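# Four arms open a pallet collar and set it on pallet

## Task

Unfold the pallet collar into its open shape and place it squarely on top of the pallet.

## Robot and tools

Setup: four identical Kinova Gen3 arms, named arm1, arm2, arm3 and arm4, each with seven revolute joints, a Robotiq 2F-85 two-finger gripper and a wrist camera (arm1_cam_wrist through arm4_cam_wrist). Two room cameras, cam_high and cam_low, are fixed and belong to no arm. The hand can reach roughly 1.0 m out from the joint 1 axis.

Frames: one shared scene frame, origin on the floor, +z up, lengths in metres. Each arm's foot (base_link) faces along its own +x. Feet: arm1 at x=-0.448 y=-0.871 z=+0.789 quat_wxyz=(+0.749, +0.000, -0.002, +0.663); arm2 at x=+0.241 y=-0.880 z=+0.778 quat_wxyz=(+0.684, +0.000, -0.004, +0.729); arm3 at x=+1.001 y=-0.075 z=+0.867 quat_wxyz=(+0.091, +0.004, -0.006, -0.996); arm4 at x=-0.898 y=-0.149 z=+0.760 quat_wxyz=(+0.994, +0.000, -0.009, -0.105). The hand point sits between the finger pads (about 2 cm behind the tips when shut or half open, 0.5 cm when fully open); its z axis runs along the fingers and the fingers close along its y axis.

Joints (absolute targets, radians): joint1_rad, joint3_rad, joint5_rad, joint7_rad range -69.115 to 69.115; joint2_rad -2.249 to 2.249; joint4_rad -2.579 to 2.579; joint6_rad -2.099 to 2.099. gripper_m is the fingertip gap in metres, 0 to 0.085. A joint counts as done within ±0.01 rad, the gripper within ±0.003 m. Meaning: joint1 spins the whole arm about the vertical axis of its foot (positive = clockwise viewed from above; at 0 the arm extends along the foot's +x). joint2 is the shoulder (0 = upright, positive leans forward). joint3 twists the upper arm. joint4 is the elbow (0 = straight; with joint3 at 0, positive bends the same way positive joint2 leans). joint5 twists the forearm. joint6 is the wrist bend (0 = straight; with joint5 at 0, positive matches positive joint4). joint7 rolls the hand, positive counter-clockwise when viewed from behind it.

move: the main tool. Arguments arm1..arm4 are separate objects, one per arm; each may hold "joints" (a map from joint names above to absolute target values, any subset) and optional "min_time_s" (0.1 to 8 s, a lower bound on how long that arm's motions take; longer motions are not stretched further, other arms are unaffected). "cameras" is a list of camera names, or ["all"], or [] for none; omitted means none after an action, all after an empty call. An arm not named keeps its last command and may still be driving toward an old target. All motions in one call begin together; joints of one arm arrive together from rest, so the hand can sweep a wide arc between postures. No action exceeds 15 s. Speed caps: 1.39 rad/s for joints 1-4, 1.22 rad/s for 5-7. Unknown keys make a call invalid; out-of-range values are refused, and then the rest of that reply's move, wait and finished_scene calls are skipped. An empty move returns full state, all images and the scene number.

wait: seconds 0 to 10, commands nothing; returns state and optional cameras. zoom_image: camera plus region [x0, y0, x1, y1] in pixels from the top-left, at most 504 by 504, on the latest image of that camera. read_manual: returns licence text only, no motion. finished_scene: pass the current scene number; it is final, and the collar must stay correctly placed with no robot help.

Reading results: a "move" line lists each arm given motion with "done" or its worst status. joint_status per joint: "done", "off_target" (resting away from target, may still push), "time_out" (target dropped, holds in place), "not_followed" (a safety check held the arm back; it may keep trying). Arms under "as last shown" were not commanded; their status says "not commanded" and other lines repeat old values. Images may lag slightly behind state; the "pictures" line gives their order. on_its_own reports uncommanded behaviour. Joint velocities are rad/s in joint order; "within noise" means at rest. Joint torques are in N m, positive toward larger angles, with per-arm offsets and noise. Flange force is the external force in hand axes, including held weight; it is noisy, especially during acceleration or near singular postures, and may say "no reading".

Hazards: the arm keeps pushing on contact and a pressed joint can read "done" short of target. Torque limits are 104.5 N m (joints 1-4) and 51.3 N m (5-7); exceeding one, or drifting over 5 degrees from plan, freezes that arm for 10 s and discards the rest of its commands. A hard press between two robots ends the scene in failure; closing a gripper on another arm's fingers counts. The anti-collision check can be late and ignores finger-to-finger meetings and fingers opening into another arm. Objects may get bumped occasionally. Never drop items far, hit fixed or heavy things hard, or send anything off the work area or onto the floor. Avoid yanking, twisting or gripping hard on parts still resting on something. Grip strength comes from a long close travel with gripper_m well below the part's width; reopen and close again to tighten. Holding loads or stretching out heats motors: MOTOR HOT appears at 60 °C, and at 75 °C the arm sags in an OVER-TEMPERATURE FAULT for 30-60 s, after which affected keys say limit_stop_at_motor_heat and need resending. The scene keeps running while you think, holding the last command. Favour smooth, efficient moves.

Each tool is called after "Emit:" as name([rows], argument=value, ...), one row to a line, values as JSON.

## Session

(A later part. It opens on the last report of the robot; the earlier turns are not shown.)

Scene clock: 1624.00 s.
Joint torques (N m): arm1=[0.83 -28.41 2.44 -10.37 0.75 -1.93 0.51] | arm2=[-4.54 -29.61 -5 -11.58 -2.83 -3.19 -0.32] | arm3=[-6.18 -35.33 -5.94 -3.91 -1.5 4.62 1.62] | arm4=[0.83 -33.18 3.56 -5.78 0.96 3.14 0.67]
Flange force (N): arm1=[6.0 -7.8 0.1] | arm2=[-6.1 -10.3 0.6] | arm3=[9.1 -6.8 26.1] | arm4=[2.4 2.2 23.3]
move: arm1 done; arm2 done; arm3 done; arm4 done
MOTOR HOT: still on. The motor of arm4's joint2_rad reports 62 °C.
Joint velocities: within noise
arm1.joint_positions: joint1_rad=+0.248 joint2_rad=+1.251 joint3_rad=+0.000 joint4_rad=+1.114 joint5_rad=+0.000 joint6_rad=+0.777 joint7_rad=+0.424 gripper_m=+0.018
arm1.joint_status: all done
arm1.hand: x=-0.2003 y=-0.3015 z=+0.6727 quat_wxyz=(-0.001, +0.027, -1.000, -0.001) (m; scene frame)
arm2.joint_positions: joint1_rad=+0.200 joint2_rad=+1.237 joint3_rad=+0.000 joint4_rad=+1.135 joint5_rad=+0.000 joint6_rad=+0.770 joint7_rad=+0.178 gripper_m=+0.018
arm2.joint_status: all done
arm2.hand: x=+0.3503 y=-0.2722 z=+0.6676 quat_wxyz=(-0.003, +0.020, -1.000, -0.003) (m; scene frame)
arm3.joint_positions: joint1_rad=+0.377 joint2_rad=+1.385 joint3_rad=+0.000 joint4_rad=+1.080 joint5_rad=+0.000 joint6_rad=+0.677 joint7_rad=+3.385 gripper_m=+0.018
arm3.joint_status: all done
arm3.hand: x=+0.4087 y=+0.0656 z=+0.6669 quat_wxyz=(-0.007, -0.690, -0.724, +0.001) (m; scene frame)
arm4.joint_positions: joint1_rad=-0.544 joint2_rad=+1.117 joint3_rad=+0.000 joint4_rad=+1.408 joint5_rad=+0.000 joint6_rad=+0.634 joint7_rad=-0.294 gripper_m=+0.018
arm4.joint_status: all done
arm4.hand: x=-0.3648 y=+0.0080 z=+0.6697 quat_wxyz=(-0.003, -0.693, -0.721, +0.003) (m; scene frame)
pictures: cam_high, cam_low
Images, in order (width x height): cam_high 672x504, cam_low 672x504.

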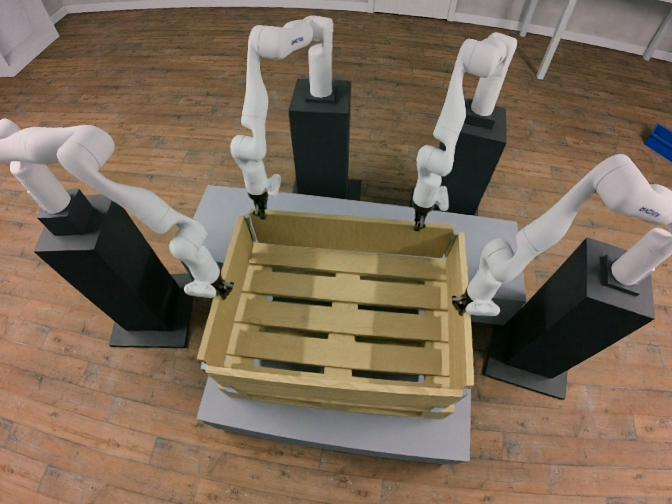

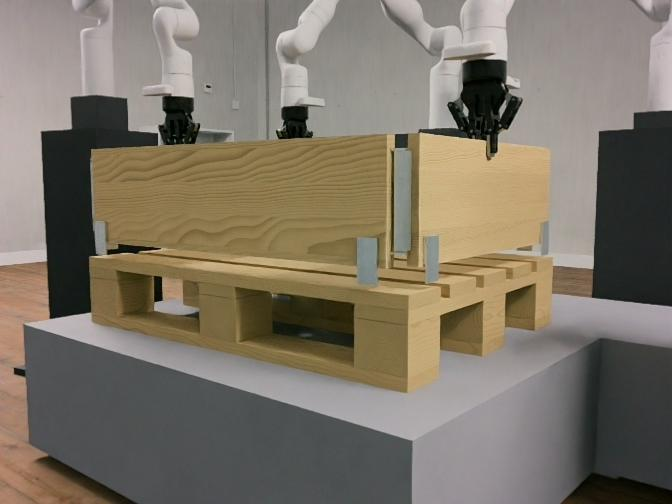

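Emit:
move(arm1={"joints": {"joint2_rad": 1.24523, "joint4_rad": 1.11638, "joint6_rad": 0.77998}, "min_time_s": 1.2}, arm2={"joints": {"joint2_rad": 1.21964, "joint4_rad": 1.14163, "joint6_rad": 0.78032}, "min_time_s": 1.2}, arm3={"joints": {"joint2_rad": 1.37641, "joint4_rad": 1.08561, "joint6_rad": 0.67957}, "min_time_s": 1.2}, arm4={"joints": {"joint2_rad": 1.127, "joint4_rad": 1.40537, "joint6_rad": 0.62722}, "min_time_s": 1.2}, cameras=["cam_low"])

Emit:
zoom_image(camera="cam_low", region=[340, 190, 480, 320])

Emit:
zoom_image(camera="cam_low", region=[470, 190, 570, 290])

Emit:
zoom_image(camera="cam_low", region=[70, 190, 170, 290])

Scene clock: 1679.50 s.
Joint torques (N m): arm1=[0.98 -31.9 1.71 -12.43 0.22 -2.83 0.61] | arm2=[-4.79 -36.13 -6.02 -13.92 -3.64 -3.53 -0.28] | arm3=[-5.09 -34.86 -4.21 -5.71 -0.71 2.24 1.53] | arm4=[1.24 -27.85 2.67 -4.23 0.25 3.21 0.67]
Flange force (N): arm1=[6.8 -8.5 4.2] | arm2=[-6.8 -8.7 11.1] | arm3=[7.0 -5.7 21.0] | arm4=[2.7 0.5 13.7]
move: arm1 done; arm2 done; arm3 done; arm4 done
MOTOR HOT: still on. The motor of arm4's joint2_rad reports 59 °C.
Joint velocities: within noise
arm1.joint_positions: joint1_rad=+0.248 joint2_rad=+1.245 joint3_rad=+0.000 joint4_rad=+1.116 joint5_rad=+0.000 joint6_rad=+0.780 joint7_rad=+0.424 gripper_m=+0.018
arm1.joint_status: all done
arm1.hand: x=-0.2003 y=-0.3015 z=+0.6758 quat_wxyz=(-0.001, +0.027, -1.000, -0.001) (m; scene frame)
arm2.joint_positions: joint1_rad=+0.200 joint2_rad=+1.220 joint3_rad=+0.000 joint4_rad=+1.142 joint5_rad=+0.000 joint6_rad=+0.780 joint7_rad=+0.178 gripper_m=+0.018
arm2.joint_status: all done
arm2.hand: x=+0.3503 y=-0.2723 z=+0.6766 quat_wxyz=(-0.003, +0.020, -1.000, -0.003) (m; scene frame)
arm3.joint_positions: joint1_rad=+0.377 joint2_rad=+1.376 joint3_rad=+0.000 joint4_rad=+1.086 joint5_rad=+0.000 joint6_rad=+0.680 joint7_rad=+3.385 gripper_m=+0.018
arm3.joint_status: all done
arm3.hand: x=+0.4087 y=+0.0656 z=+0.6708 quat_wxyz=(-0.007, -0.690, -0.724, +0.001) (m; scene frame)
arm4.joint_positions: joint1_rad=-0.544 joint2_rad=+1.127 joint3_rad=+0.000 joint4_rad=+1.405 joint5_rad=+0.000 joint6_rad=+0.627 joint7_rad=-0.294 gripper_m=+0.018
arm4.joint_status: all done
arm4.hand: x=-0.3646 y=+0.0080 z=+0.6647 quat_wxyz=(-0.003, -0.693, -0.721, +0.003) (m; scene frame)
pictures: cam_low
Images, in order (width x height): cam_low 672x504.

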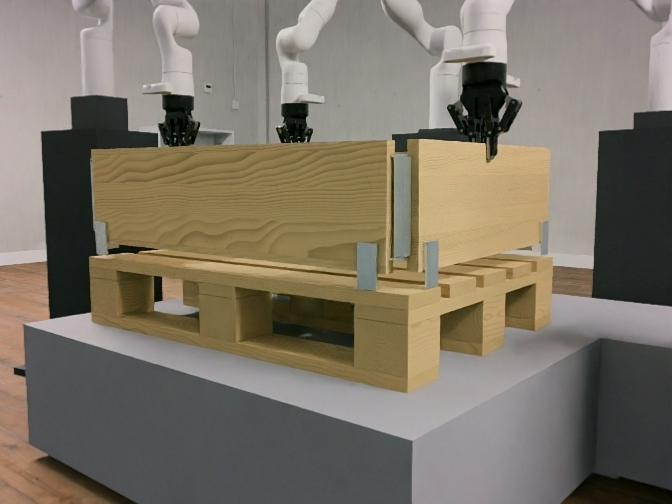

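Scaled by 3.600 from the camera's 672x504 image, which has a finer 960x720 frame.

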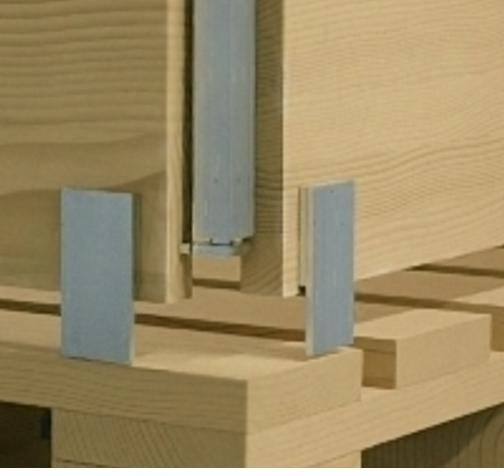

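Scaled by 5.040 from the camera's 672x504 image, which has a finer 960x720 frame.

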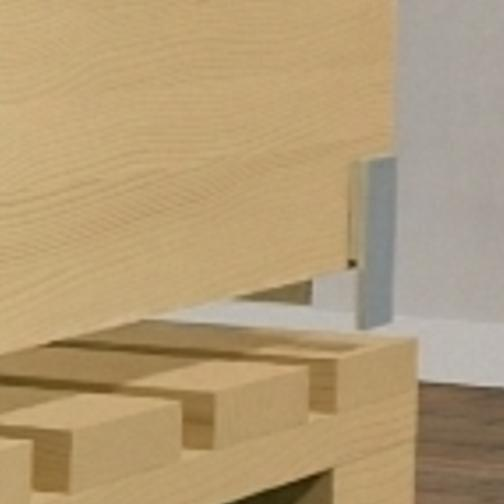

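Scaled by 5.040 from the camera's 672x504 image, which has a finer 960x720 frame.

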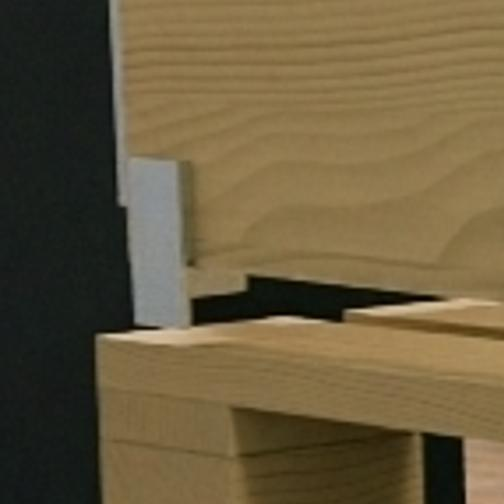

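Emit:
move(cameras=["cam_high", "arm1_cam_wrist", "arm2_cam_wrist"])

Emit:
zoom_image(camera="cam_high", region=[190, 350, 290, 420])

Emit:
zoom_image(camera="cam_high", region=[400, 360, 500, 430])

Emit:
zoom_image(camera="cam_high", region=[430, 220, 500, 290])

Emit:
zoom_image(camera="cam_high", region=[210, 200, 280, 270])

Scene clock: 1704.80 s.
Joint torques (N m): arm1=[0.94 -31.89 1.71 -12.45 0.19 -2.8 0.62] | arm2=[-4.84 -36.11 -6.06 -13.93 -3.64 -3.51 -0.3] | arm3=[-5.13 -34.86 -4.18 -5.66 -0.72 2.25 1.54] | arm4=[1.3 -27.83 2.69 -4.17 0.23 3.25 0.69]
Flange force (N): arm1=[6.9 -8.8 4.2] | arm2=[-6.8 -8.9 11.1] | arm3=[7.2 -5.9 21.1] | arm4=[2.8 0.6 13.8]
MOTOR HOT: cleared for the motors of arm4.
Joint velocities: within noise
arm1.joint_positions: joint1_rad=+0.248 joint2_rad=+1.245 joint3_rad=+0.000 joint4_rad=+1.116 joint5_rad=+0.000 joint6_rad=+0.780 joint7_rad=+0.424 gripper_m=+0.018
arm1.joint_status: all done
arm1.hand: x=-0.2003 y=-0.3015 z=+0.6758 quat_wxyz=(-0.001, +0.027, -1.000, -0.001) (m; scene frame)
arm2.joint_positions: joint1_rad=+0.200 joint2_rad=+1.220 joint3_rad=+0.000 joint4_rad=+1.142 joint5_rad=+0.000 joint6_rad=+0.780 joint7_rad=+0.178 gripper_m=+0.018
arm2.joint_status: all done
arm2.hand: x=+0.3503 y=-0.2723 z=+0.6766 quat_wxyz=(-0.003, +0.020, -1.000, -0.003) (m; scene frame)
arm3.joint_positions: joint1_rad=+0.377 joint2_rad=+1.376 joint3_rad=+0.000 joint4_rad=+1.086 joint5_rad=+0.000 joint6_rad=+0.680 joint7_rad=+3.385 gripper_m=+0.018
arm3.joint_status: all done
arm3.hand: x=+0.4087 y=+0.0656 z=+0.6708 quat_wxyz=(-0.007, -0.690, -0.724, +0.001) (m; scene frame)
arm4.joint_positions: joint1_rad=-0.544 joint2_rad=+1.127 joint3_rad=+0.000 joint4_rad=+1.405 joint5_rad=+0.000 joint6_rad=+0.627 joint7_rad=-0.294 gripper_m=+0.018
arm4.joint_status: all done
arm4.hand: x=-0.3646 y=+0.0080 z=+0.6647 quat_wxyz=(-0.003, -0.693, -0.721, +0.003) (m; scene frame)
pictures: arm1_cam_wrist, arm2_cam_wrist, cam_high
Images, in order (width x height): arm1_cam_wrist 672x504, arm2_cam_wrist 672x504, cam_high 672x504.

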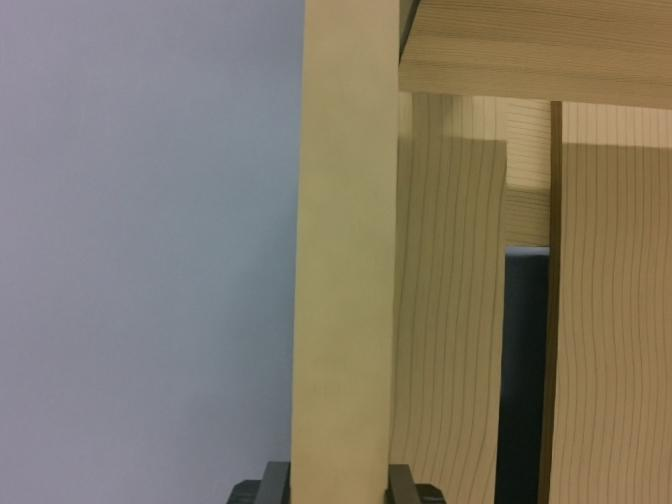

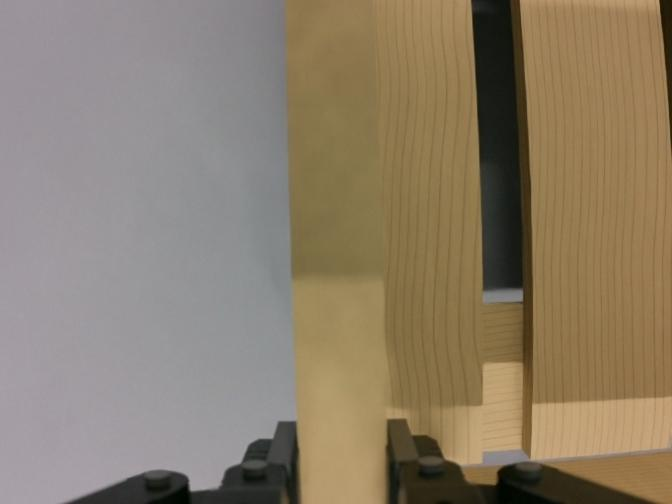

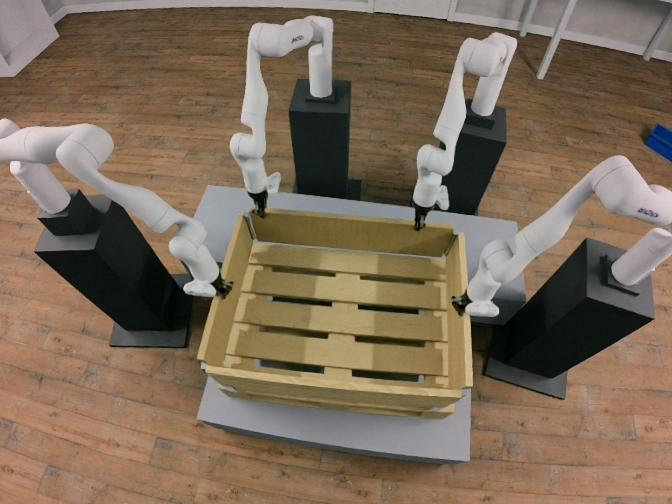

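Scaled by 5.040 from the camera's 672x504 image, which has a finer 960x720 frame.

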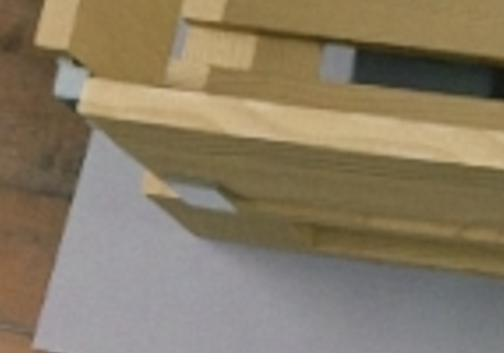

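Scaled by 5.040 from the camera's 672x504 image, which has a finer 960x720 frame.

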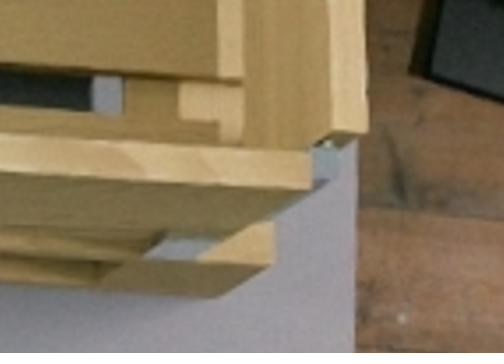

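Scaled by 7.200 from the camera's 672x504 image, which has a finer 960x720 frame.

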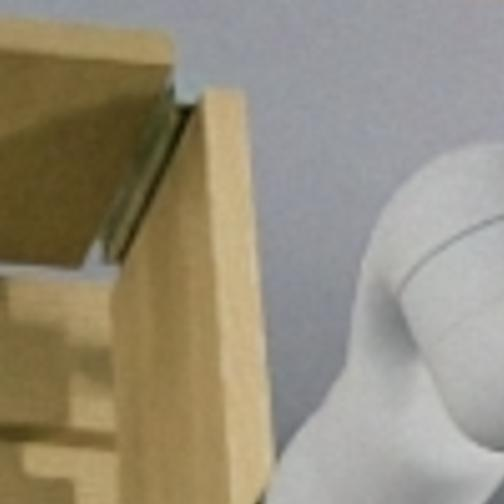

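Scaled by 7.200 from the camera's 672x504 image, which has a finer 960x720 frame.

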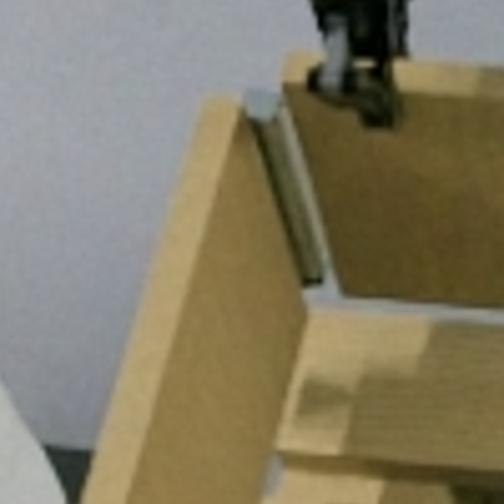

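Emit:
move(arm1={"joints": {"joint2_rad": 1.26806, "joint4_rad": 1.10676, "joint6_rad": 0.76677}, "min_time_s": 1.5}, arm2={"joints": {"joint2_rad": 1.24218, "joint4_rad": 1.13315, "joint6_rad": 0.76626}, "min_time_s": 1.5}, arm3={"joints": {"joint2_rad": 1.40165, "joint4_rad": 1.0682, "joint6_rad": 0.67174}, "min_time_s": 1.5}, arm4={"joints": {"joint2_rad": 1.15087, "joint4_rad": 1.3977, "joint6_rad": 0.61102}, "min_time_s": 1.5}, cameras=["cam_low"])

Emit:
zoom_image(camera="cam_low", region=[340, 190, 480, 320])

Emit:
zoom_image(camera="cam_low", region=[470, 190, 570, 290])

Emit:
zoom_image(camera="cam_low", region=[70, 190, 170, 290])

Scene clock: 1742.37 s.
Joint torques (N m): arm1=[-2.39 -42.53 -0.81 -15.1 -0.8 -1.45 0.48] | arm2=[-6.42 -41.95 -7.34 -16.56 -4.19 -3.32 -0.39] | arm3=[-9.54 -33.08 -8 -8.79 -1.8 -0.41 1.67] | arm4=[-7.91 18.53 -6.48 -7.54 -1.42 -11.15 0.74]
Flange force (N): arm1=[1.6 -10.7 23.3] | arm2=[-8.6 -13.6 19.9] | arm3=[11.0 5.8 10.9] | arm4=[-22.2 -31.0 -99.9]
move: arm1 done; arm2 done; arm3 done; arm4 done
MOTOR HOT: the motor of arm2's joint2_rad reports 62 °C; the controller stops that arm at 75 °C. To cool a motor, set the load down, stop pushing, or move to a pose that needs little force.
Joint velocities: within noise
arm1.joint_positions: joint1_rad=+0.248 joint2_rad=+1.268 joint3_rad=+0.000 joint4_rad=+1.107 joint5_rad=+0.000 joint6_rad=+0.767 joint7_rad=+0.424 gripper_m=+0.018
arm1.joint_status: all done
arm1.hand: x=-0.2003 y=-0.3015 z=+0.6637 quat_wxyz=(-0.001, +0.027, -1.000, -0.001) (m; scene frame)
arm2.joint_positions: joint1_rad=+0.200 joint2_rad=+1.242 joint3_rad=+0.000 joint4_rad=+1.133 joint5_rad=+0.000 joint6_rad=+0.766 joint7_rad=+0.178 gripper_m=+0.018
arm2.joint_status: all done
arm2.hand: x=+0.3503 y=-0.2722 z=+0.6646 quat_wxyz=(-0.003, +0.020, -1.000, -0.003) (m; scene frame)
arm3.joint_positions: joint1_rad=+0.377 joint2_rad=+1.402 joint3_rad=+0.000 joint4_rad=+1.068 joint5_rad=+0.000 joint6_rad=+0.672 joint7_rad=+3.385 gripper_m=+0.018
arm3.joint_status: all done
arm3.hand: x=+0.4088 y=+0.0655 z=+0.6588 quat_wxyz=(-0.007, -0.690, -0.724, +0.001) (m; scene frame)
arm4.joint_positions: joint1_rad=-0.544 joint2_rad=+1.151 joint3_rad=+0.000 joint4_rad=+1.398 joint5_rad=+0.000 joint6_rad=+0.611 joint7_rad=-0.294 gripper_m=+0.018
arm4.joint_status: all done
arm4.hand: x=-0.3644 y=+0.0080 z=+0.6527 quat_wxyz=(-0.003, -0.693, -0.721, +0.003) (m; scene frame)
pictures: cam_low
Images, in order (width x height): cam_low 672x504.

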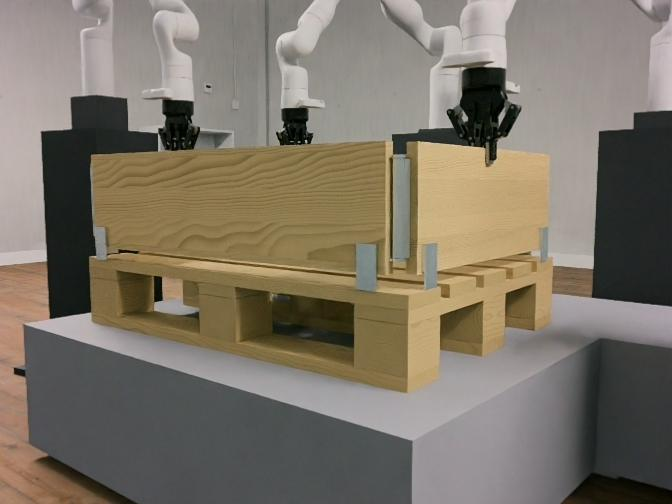

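Scaled by 3.600 from the camera's 672x504 image, which has a finer 960x720 frame.

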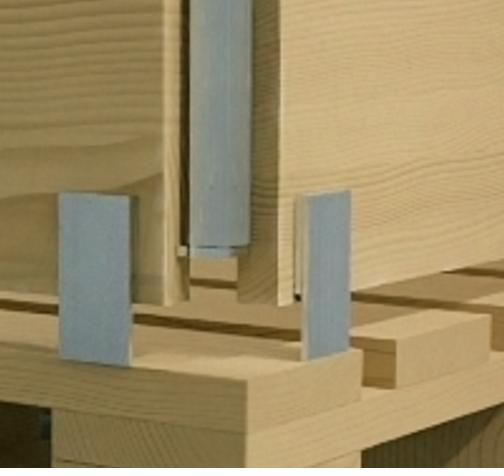

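Scaled by 5.040 from the camera's 672x504 image, which has a finer 960x720 frame.

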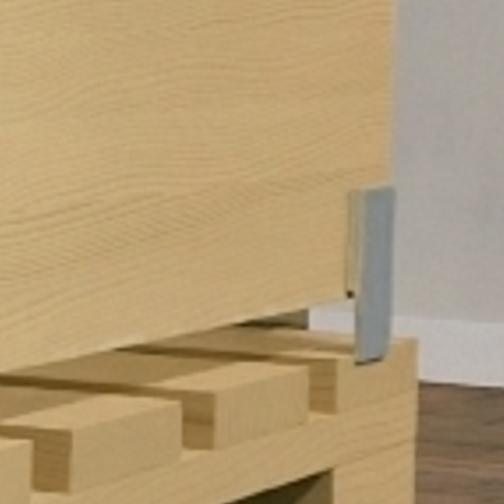

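Scaled by 5.040 from the camera's 672x504 image, which has a finer 960x720 frame.

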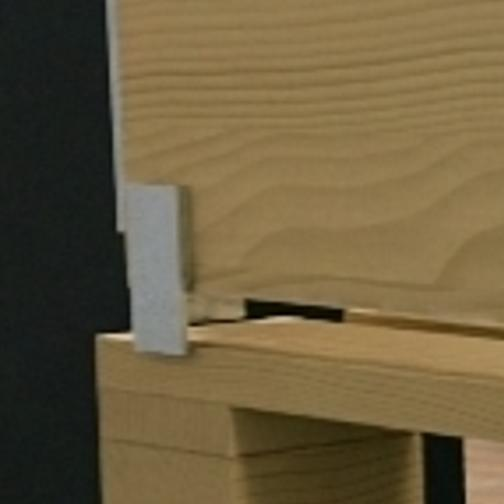

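Emit:
move(arm1={"joints": {"joint2_rad": 1.24523, "joint4_rad": 1.11638, "joint6_rad": 0.77998}, "min_time_s": 1.2}, arm2={"joints": {"joint2_rad": 1.23075, "joint4_rad": 1.13755, "joint6_rad": 0.77329}, "min_time_s": 1.2}, arm3={"joints": {"joint2_rad": 1.37846, "joint4_rad": 1.08424, "joint6_rad": 0.67889}, "min_time_s": 1.2}, arm4={"joints": {"joint2_rad": 1.11134, "joint4_rad": 1.40985, "joint6_rad": 0.6384}, "min_time_s": 1.2})

Emit:
move(arm1={"joints": {"joint1_rad": 0.24563, "joint2_rad": 1.25204, "joint4_rad": 1.09749, "joint6_rad": 0.79206, "joint7_rad": 0.42153}, "min_time_s": 1.5}, arm2={"joints": {"joint1_rad": 0.19913, "joint2_rad": 1.23812, "joint4_rad": 1.11735, "joint6_rad": 0.78612, "joint7_rad": 0.17643}, "min_time_s": 1.5}, arm3={"joints": {"joint1_rad": 0.37906, "joint2_rad": 1.4, "joint4_rad": 1.01878, "joint6_rad": 0.72281, "joint7_rad": 3.42166}, "min_time_s": 1.5}, arm4={"joints": {"joint1_rad": -0.55629, "joint2_rad": 1.09873, "joint4_rad": 1.44938, "joint6_rad": 0.61148, "joint7_rad": -0.27099}, "min_time_s": 1.5}, cameras=["cam_low", "arm3_cam_wrist", "arm4_cam_wrist"])

Emit:
zoom_image(camera="cam_low", region=[340, 190, 480, 320])

Emit:
zoom_image(camera="cam_low", region=[470, 190, 570, 290])

Emit:
zoom_image(camera="cam_low", region=[70, 190, 170, 290])

Scene clock: 1923.03 s.
Joint torques (N m): arm1=[-1.79 -5.26 1.6 0.12 1.08 1.5 0.32] | arm2=[-0.88 -10.52 -0.56 -2.44 -0.51 0.86 -0.3] | arm3=[11.01 -50.93 9.27 -6.21 2.43 6.69 0.46] | arm4=[-10.96 -52.9 -7.74 -8.49 -2.93 5.52 0.14]
Flange force (N): arm1=[1.7 -9.5 -32.5] | arm2=[0.1 -10.8 -24.9] | arm3=[-14.4 -20.1 57.0] | arm4=[-16.3 18.4 63.8]
move: arm1 limit_stop_at_motor_heat; arm2 limit_stop_at_motor_heat; arm3 done; arm4 done
OVER-TEMPERATURE FAULT: MOTORS ONLY BRAKING. Before this call, the motor of arm1's joint2_rad reached 75 °C; the stop lasted 70 seconds. Robot arm1 may have sunk or been pushed. Robot arm1 ran none of this call's commands: an arm, its gripper or tool too, takes no command until a result says that it accepts commands again. OVER-TEMPERATURE FAULT: MOTORS ONLY BRAKING. Before this call, the motor of arm2's joint2_rad reached 75 °C; the stop lasted 60 seconds. Robot arm2 may have sunk or been pushed. Robot arm2 ran none of this call's commands. Robot arm1's motors hold again: robot arm1 holds where the fault left it. A joint of robot arm1 that sank or was pushed past the end of its range is driven back toward that end. Robot arm2's motors hold again: robot arm2 holds where the fault left it. A joint of robot arm2 that sank or was pushed past the end of its range is driven back toward that end. Those arms accept commands again.
MOTOR HOT: the motor of arm3's joint2_rad reports 63 °C; the controller stops that arm at 75 °C. To cool a motor, set the load down, stop pushing, or move to a pose that needs little force.
MOTOR HOT: the motor of arm4's joint2_rad reports 62 °C; the controller stops that arm at 75 °C. To cool a motor, set the load down, stop pushing, or move to a pose that needs little force.
MOTOR HOT: on. The motor of arm1's joint2_rad reports 59 °C.
TORQUE WARNING: arm1's joint2_rad reached its warning level (56.7 N m).
Joint velocities: arm1=[0 -0.021 -0.001 -0.003 0 0.001 0] | arm2=[within noise] | arm3=[within noise] | arm4=[within noise]
arm1.joint_positions: joint1_rad=+0.250 joint2_rad=+1.311 joint3_rad=+0.000 joint4_rad=+1.100 joint5_rad=+0.000 joint6_rad=+0.725 joint7_rad=+0.424 gripper_m=+0.018
arm1.joint_status: joint2_rad limit_stop_at_motor_heat; joint4_rad limit_stop_at_motor_heat; joint6_rad limit_stop_at_motor_heat
arm1.hand: x=-0.1999 y=-0.3037 z=+0.6383 quat_wxyz=(-0.002, +0.026, -1.000, -0.004) (m; scene frame)
arm2.joint_positions: joint1_rad=+0.201 joint2_rad=+1.296 joint3_rad=+0.003 joint4_rad=+1.128 joint5_rad=+0.002 joint6_rad=+0.710 joint7_rad=+0.178 gripper_m=+0.018
arm2.joint_status: joint2_rad limit_stop_at_motor_heat; joint6_rad limit_stop_at_motor_heat; the others done
arm2.hand: x=+0.3524 y=-0.2748 z=+0.6325 quat_wxyz=(-0.005, +0.020, -1.000, -0.006) (m; scene frame)
arm3.joint_positions: joint1_rad=+0.377 joint2_rad=+1.378 joint3_rad=+0.000 joint4_rad=+1.084 joint5_rad=+0.000 joint6_rad=+0.679 joint7_rad=+3.385 gripper_m=+0.018
arm3.joint_status: all done
arm3.hand: x=+0.4087 y=+0.0656 z=+0.6698 quat_wxyz=(-0.007, -0.690, -0.724, +0.001) (m; scene frame)
arm4.joint_positions: joint1_rad=-0.544 joint2_rad=+1.111 joint3_rad=+0.000 joint4_rad=+1.410 joint5_rad=+0.000 joint6_rad=+0.638 joint7_rad=-0.294 gripper_m=+0.018
arm4.joint_status: all done
arm4.hand: x=-0.3648 y=+0.0080 z=+0.6727 quat_wxyz=(-0.003, -0.693, -0.721, +0.003) (m; scene frame)
pictures: none

not run: a stop came earlier in this reply.

Scaled by 3.600 from the camera's 672x504 image, which has a finer 960x720 frame.
This view is cut from an older image: the scene may have changed since it was taken.

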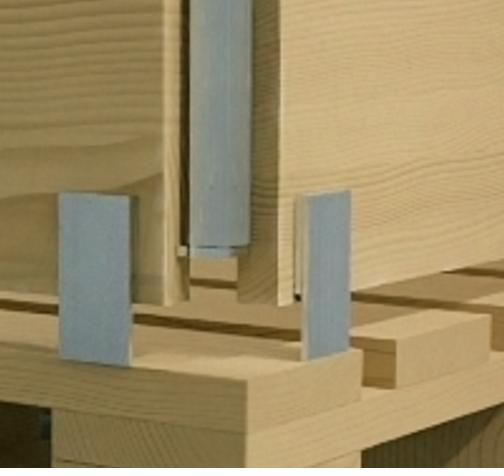

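Scaled by 5.040 from the camera's 672x504 image, which has a finer 960x720 frame.
This view is cut from an older image: the scene may have changed since it was taken.

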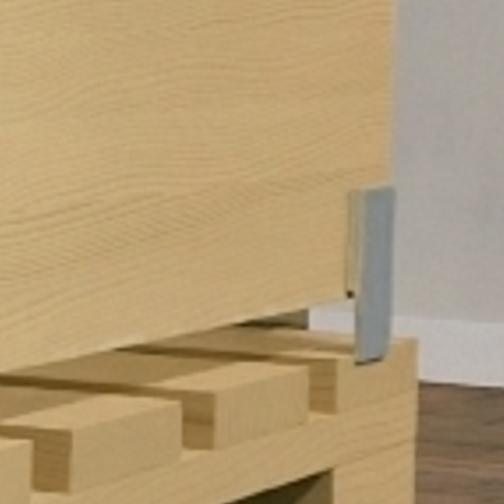

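Scaled by 5.040 from the camera's 672x504 image, which has a finer 960x720 frame.
This view is cut from an older image: the scene may have changed since it was taken.

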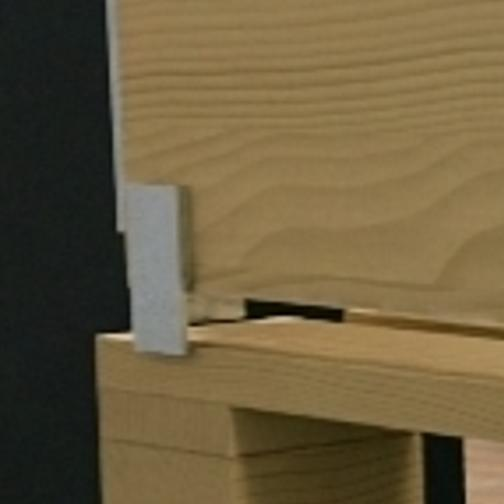

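Emit:
move(arm3={"joints": {"joint1_rad": 0.37281, "joint2_rad": 1.42967, "joint4_rad": 1.00194, "joint6_rad": 0.70998, "joint7_rad": 3.41541}, "min_time_s": 1.5}, arm4={"joints": {"joint1_rad": -0.54931, "joint2_rad": 1.12729, "joint4_rad": 1.44473, "joint6_rad": 0.58757, "joint7_rad": -0.26401}, "min_time_s": 1.5}, cameras=["cam_low", "cam_high"])

Emit:
zoom_image(camera="cam_low", region=[340, 190, 480, 320])

Emit:
zoom_image(camera="cam_low", region=[470, 190, 570, 290])

Emit:
zoom_image(camera="cam_low", region=[70, 190, 170, 290])

Scene clock: 1942.53 s.
Joint torques (N m): arm1=[1.06 -19.27 3.5 -0.94 1.38 3.63 0.42] | arm2=[2.23 -20.95 1.93 -2.76 0.15 2.11 -0.28] | arm3=[-0.5 -37.23 1.28 -7.8 0.85 2 0.55] | arm4=[-3.8 -37.86 -3.03 -8.97 -1.62 0.91 0.61]
Flange force (N): arm1=[0.7 3.2 -3.8] | arm2=[2.6 1.9 -3.3] | arm3=[0.0 -2.3 22.2] | arm4=[-6.6 1.8 28.3]
move: arm3 done; arm4 done
MOTOR HOT: still on. The motor of arm3's joint2_rad reports 63 °C.
MOTOR HOT: still on. The motor of arm4's joint2_rad reports 63 °C.
MOTOR HOT: cleared for the motors of arm1.
Joint velocities: within noise
arm1.joint_positions: joint1_rad=+0.250 joint2_rad=+1.311 joint3_rad=+0.000 joint4_rad=+1.100 joint5_rad=+0.000 joint6_rad=+0.725 joint7_rad=+0.424 gripper_m=+0.018
arm1.joint_status: not commanded
arm1.hand: x=-0.1999 y=-0.3037 z=+0.6383 quat_wxyz=(-0.002, +0.026, -1.000, -0.004) (m; scene frame)
arm2: as last shown
arm3.joint_positions: joint1_rad=+0.373 joint2_rad=+1.430 joint3_rad=+0.000 joint4_rad=+1.002 joint5_rad=+0.000 joint6_rad=+0.710 joint7_rad=+3.415 gripper_m=+0.018
arm3.joint_status: all done
arm3.hand: x=+0.3973 y=+0.0650 z=+0.6548 quat_wxyz=(-0.007, -0.677, -0.736, +0.001) (m; scene frame)
arm4.joint_positions: joint1_rad=-0.549 joint2_rad=+1.127 joint3_rad=+0.000 joint4_rad=+1.445 joint5_rad=+0.000 joint6_rad=+0.588 joint7_rad=-0.264 gripper_m=+0.018
arm4.joint_status: all done
arm4.hand: x=-0.3751 y=+0.0075 z=+0.6575 quat_wxyz=(-0.003, -0.680, -0.733, +0.003) (m; scene frame)
pictures: cam_high, cam_low
Images, in order (width x height): cam_high 672x504, cam_low 672x504.

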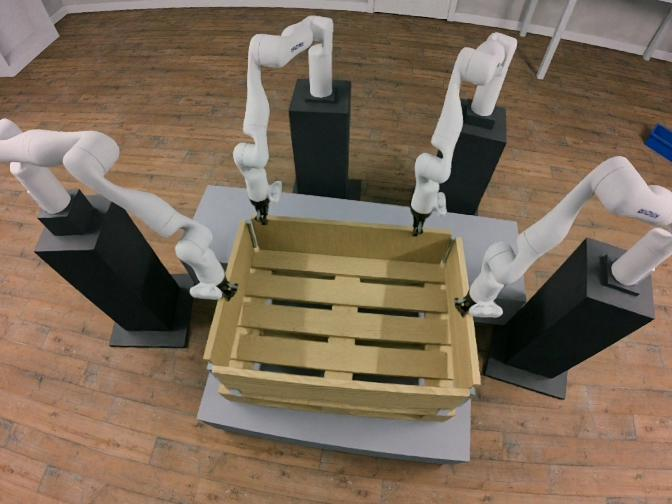

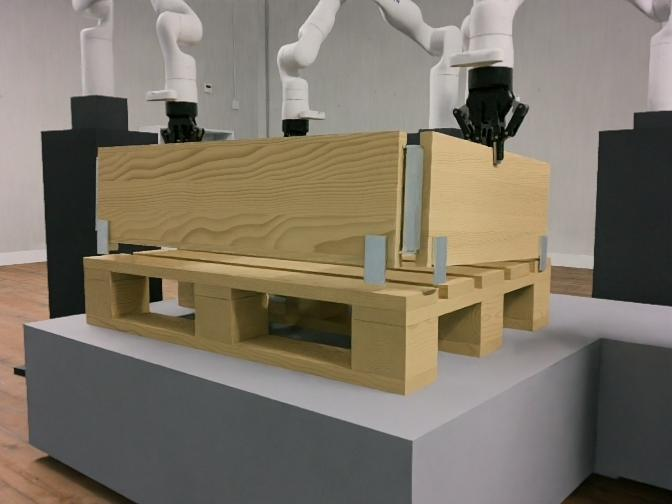

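Scaled by 3.600 from the camera's 672x504 image, which has a finer 960x720 frame.

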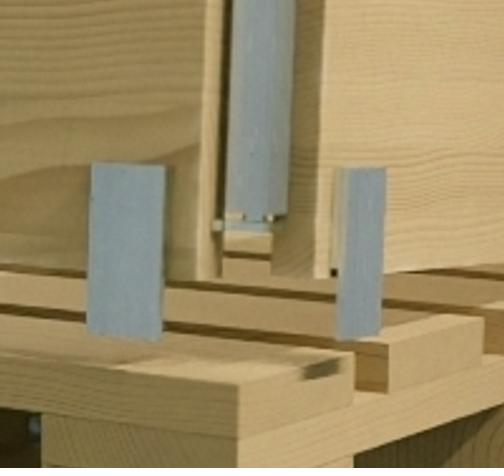

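Scaled by 5.040 from the camera's 672x504 image, which has a finer 960x720 frame.

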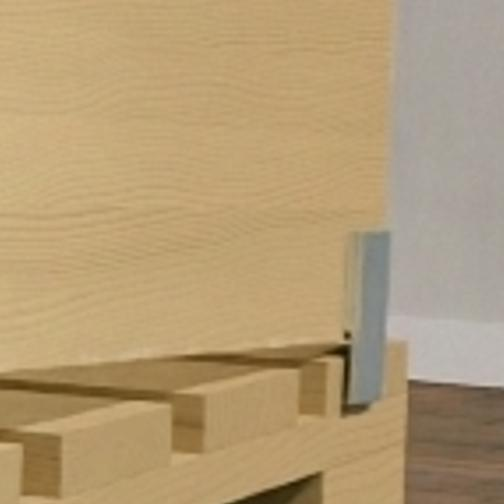

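Scaled by 5.040 from the camera's 672x504 image, which has a finer 960x720 frame.

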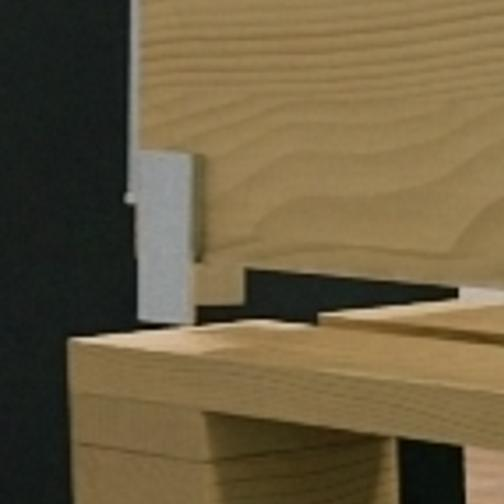

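Emit:
move(arm1={"joints": {"joint1_rad": 0.24118, "joint2_rad": 1.32802, "joint3_rad": 0, "joint4_rad": 1.02948, "joint5_rad": 0, "joint6_rad": 0.78409, "joint7_rad": 0.41708}, "min_time_s": 1.5}, arm2={"joints": {"joint1_rad": 0.20026, "joint2_rad": 1.3154, "joint3_rad": 0, "joint4_rad": 1.04917, "joint5_rad": 0, "joint6_rad": 0.77702, "joint7_rad": 0.17756}, "min_time_s": 1.5}, arm3={"joints": {"joint1_rad": 0.39533, "joint2_rad": 1.43149, "joint4_rad": 0.99646, "joint6_rad": 0.71364, "joint7_rad": 3.42923}, "min_time_s": 1.5}, arm4={"joints": {"joint1_rad": -0.57118, "joint2_rad": 1.13576, "joint4_rad": 1.41756, "joint6_rad": 0.60627, "joint7_rad": -0.29458}, "min_time_s": 1.5}, cameras=["cam_low", "cam_high"])

Emit:
zoom_image(camera="cam_low", region=[340, 190, 480, 320])

Emit:
zoom_image(camera="cam_low", region=[470, 190, 570, 290])

Emit:
zoom_image(camera="cam_low", region=[70, 190, 170, 290])

Scene clock: 2013.63 s.
Joint torques (N m): arm1=[-2.17 -23.58 0.41 -8.12 0.24 -1 0.46] | arm2=[0.5 -28.38 0.18 -9.83 -0.64 -1.39 -0.34] | arm3=[5.23 -43.81 6.48 -9.17 2.61 2.57 0.49] | arm4=[-7.45 -42.51 -7.1 -9.96 -3.02 1.22 0.4]
Flange force (N): arm1=[2.2 -11.2 -7.6] | arm2=[2.0 -9.3 0.2] | arm3=[-7.9 -7.3 34.3] | arm4=[-12.7 5.8 36.7]
move: arm1 done; arm2 done; arm3 done; arm4 done
MOTOR HOT: still on. The motor of arm3's joint2_rad reports 60 °C.
MOTOR HOT: still on. The motor of arm4's joint2_rad reports 61 °C.
Joint velocities: within noise
arm1.joint_positions: joint1_rad=+0.241 joint2_rad=+1.328 joint3_rad=+0.000 joint4_rad=+1.029 joint5_rad=+0.000 joint6_rad=+0.784 joint7_rad=+0.417 gripper_m=+0.018
arm1.joint_status: all done
arm1.hand: x=-0.2004 y=-0.2898 z=+0.6433 quat_wxyz=(-0.001, +0.027, -1.000, -0.001) (m; scene frame)
arm2.joint_positions: joint1_rad=+0.200 joint2_rad=+1.315 joint3_rad=+0.000 joint4_rad=+1.049 joint5_rad=+0.000 joint6_rad=+0.777 joint7_rad=+0.178 gripper_m=+0.018
arm2.joint_status: all done
arm2.hand: x=+0.3520 y=-0.2609 z=+0.6375 quat_wxyz=(-0.003, +0.020, -1.000, -0.003) (m; scene frame)
arm3.joint_positions: joint1_rad=+0.395 joint2_rad=+1.432 joint3_rad=+0.000 joint4_rad=+0.996 joint5_rad=+0.000 joint6_rad=+0.714 joint7_rad=+3.429 gripper_m=+0.018
arm3.joint_status: all done
arm3.hand: x=+0.3998 y=+0.0787 z=+0.6545 quat_wxyz=(-0.007, -0.680, -0.733, +0.001) (m; scene frame)
arm4.joint_positions: joint1_rad=-0.571 joint2_rad=+1.136 joint3_rad=+0.000 joint4_rad=+1.418 joint5_rad=+0.000 joint6_rad=+0.606 joint7_rad=-0.295 gripper_m=+0.018
arm4.joint_status: all done
arm4.hand: x=-0.3727 y=+0.0211 z=+0.6575 quat_wxyz=(-0.003, -0.683, -0.730, +0.003) (m; scene frame)
pictures: cam_high, cam_low
Images, in order (width x height): cam_high 672x504, cam_low 672x504.

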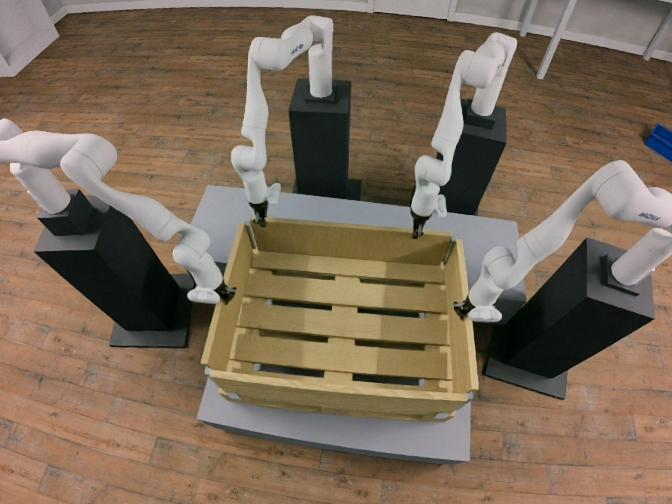

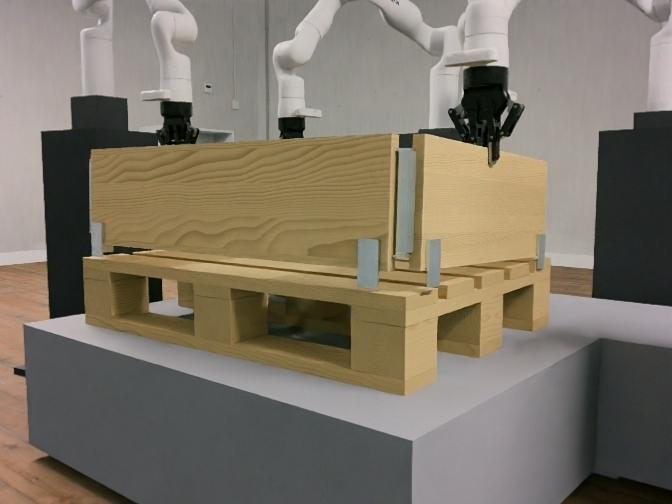

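Scaled by 3.600 from the camera's 672x504 image, which has a finer 960x720 frame.

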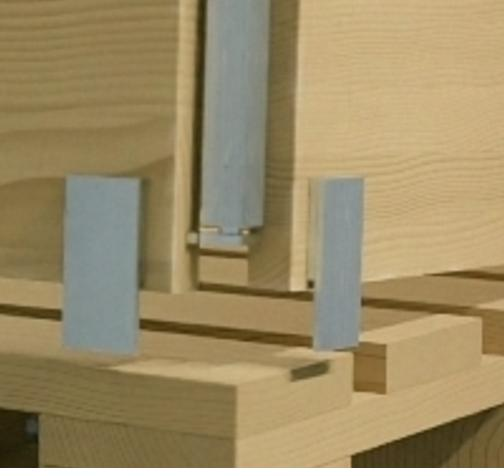

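Scaled by 5.040 from the camera's 672x504 image, which has a finer 960x720 frame.

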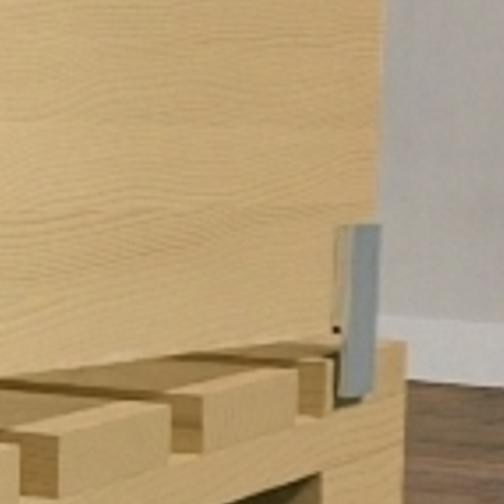

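Scaled by 5.040 from the camera's 672x504 image, which has a finer 960x720 frame.

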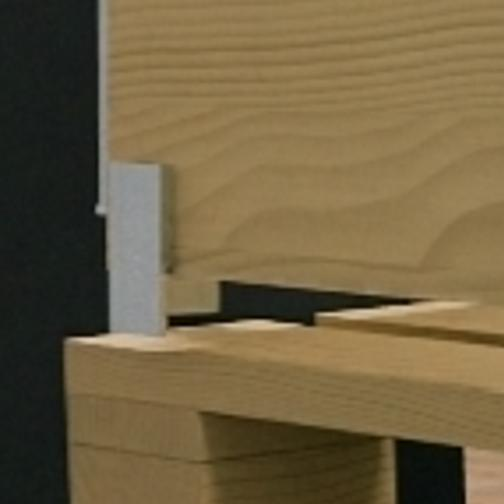

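Emit:
move(arm1={"joints": {"joint1_rad": 0.23628, "joint2_rad": 1.34254, "joint4_rad": 0.98837, "joint6_rad": 0.81068, "joint7_rad": 0.41218}, "min_time_s": 1.5}, arm2={"joints": {"joint1_rad": 0.19809, "joint2_rad": 1.33087, "joint4_rad": 1.00545, "joint6_rad": 0.80527, "joint7_rad": 0.17539}, "min_time_s": 1.5}, arm3={"joints": {"joint1_rad": 0.40922, "joint2_rad": 1.44572, "joint4_rad": 0.99231, "joint6_rad": 0.70356, "joint7_rad": 3.43112}, "min_time_s": 1.5}, arm4={"joints": {"joint1_rad": -0.58215, "joint2_rad": 1.16004, "joint4_rad": 1.38581, "joint6_rad": 0.61374, "joint7_rad": -0.31755}, "min_time_s": 1.5}, cameras=["cam_low", "cam_high"])

Emit:
zoom_image(camera="cam_low", region=[340, 190, 480, 320])

Emit:
zoom_image(camera="cam_low", region=[470, 190, 570, 290])

Emit:
zoom_image(camera="cam_low", region=[70, 190, 170, 290])

Scene clock: 2039.53 s.
Joint torques (N m): arm1=[-3.88 -24.77 -1.8 -12.53 -0.85 -5.15 0.5] | arm2=[-0.69 -30.28 -1.34 -14.14 -1.46 -5.59 -0.4] | arm3=[6.91 -44.55 8.06 -9.9 3.22 2.09 0.6] | arm4=[-7.8 -41.11 -7.27 -10.88 -2.93 0.21 0.54]
Flange force (N): arm1=[3.1 -19.1 -14.0] | arm2=[1.2 -14.7 -4.8] | arm3=[-11.2 -6.7 34.5] | arm4=[-13.6 3.2 31.2]
move: arm1 done; arm2 done; arm3 done; arm4 done
MOTOR HOT: still on. The motor of arm3's joint2_rad reports 61 °C.
MOTOR HOT: still on. The motor of arm4's joint2_rad reports 61 °C.
Joint velocities: within noise
arm1.joint_positions: joint1_rad=+0.236 joint2_rad=+1.343 joint3_rad=+0.000 joint4_rad=+0.988 joint5_rad=+0.000 joint6_rad=+0.811 joint7_rad=+0.412 gripper_m=+0.018
arm1.joint_status: all done
arm1.hand: x=-0.2007 y=-0.2818 z=+0.6433 quat_wxyz=(-0.001, +0.027, -1.000, -0.001) (m; scene frame)
arm2.joint_positions: joint1_rad=+0.198 joint2_rad=+1.331 joint3_rad=+0.000 joint4_rad=+1.005 joint5_rad=+0.000 joint6_rad=+0.805 joint7_rad=+0.175 gripper_m=+0.018
arm2.joint_status: all done
arm2.hand: x=+0.3517 y=-0.2529 z=+0.6376 quat_wxyz=(-0.003, +0.020, -1.000, -0.003) (m; scene frame)
arm3.joint_positions: joint1_rad=+0.409 joint2_rad=+1.446 joint3_rad=+0.000 joint4_rad=+0.992 joint5_rad=+0.000 joint6_rad=+0.704 joint7_rad=+3.431 gripper_m=+0.018
arm3.joint_status: all done
arm3.hand: x=+0.4036 y=+0.0867 z=+0.6466 quat_wxyz=(-0.007, -0.685, -0.729, +0.001) (m; scene frame)
arm4.joint_positions: joint1_rad=-0.582 joint2_rad=+1.160 joint3_rad=+0.000 joint4_rad=+1.386 joint5_rad=+0.000 joint6_rad=+0.614 joint7_rad=-0.318 gripper_m=+0.018
arm4.joint_status: all done
arm4.hand: x=-0.3687 y=+0.0291 z=+0.6496 quat_wxyz=(-0.003, -0.688, -0.726, +0.003) (m; scene frame)
pictures: cam_high, cam_low
Images, in order (width x height): cam_high 672x504, cam_low 672x504.

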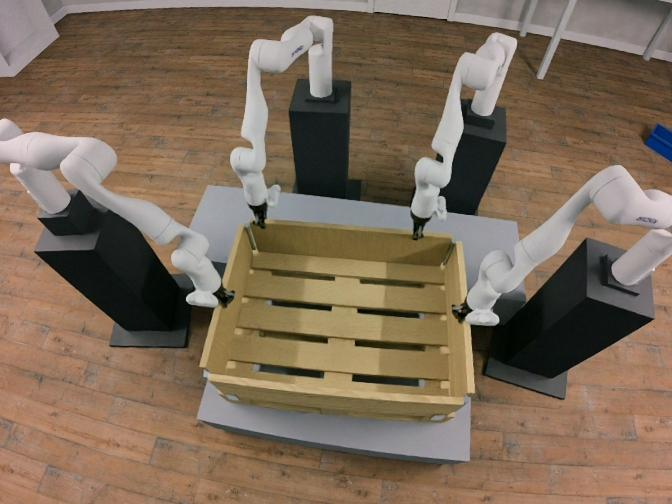

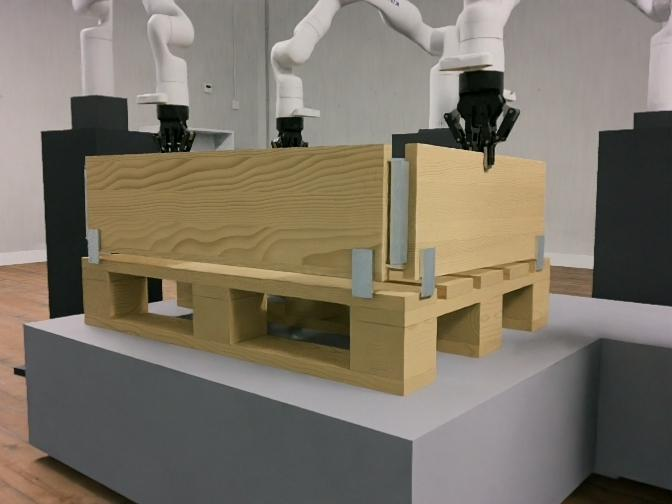

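Scaled by 3.600 from the camera's 672x504 image, which has a finer 960x720 frame.

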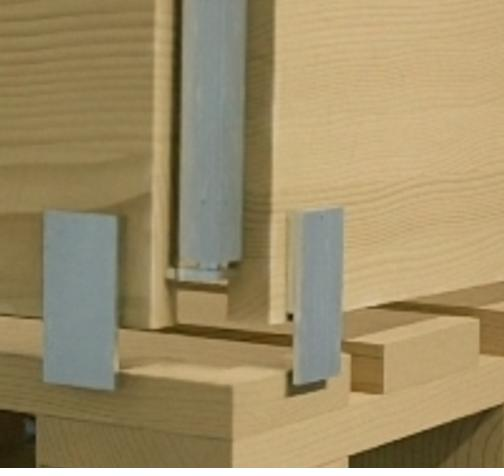

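Scaled by 5.040 from the camera's 672x504 image, which has a finer 960x720 frame.

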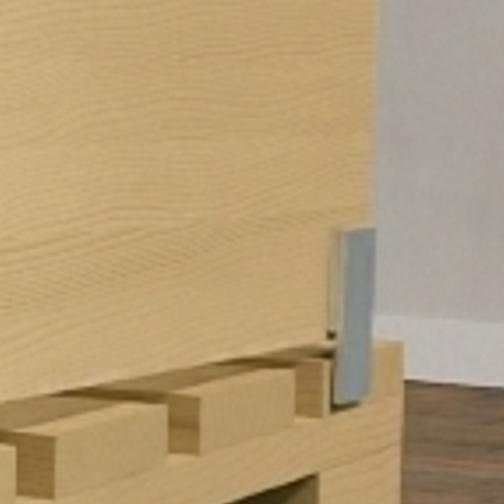

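Scaled by 5.040 from the camera's 672x504 image, which has a finer 960x720 frame.

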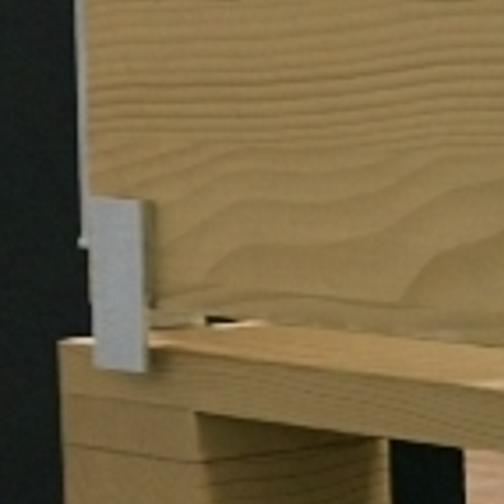

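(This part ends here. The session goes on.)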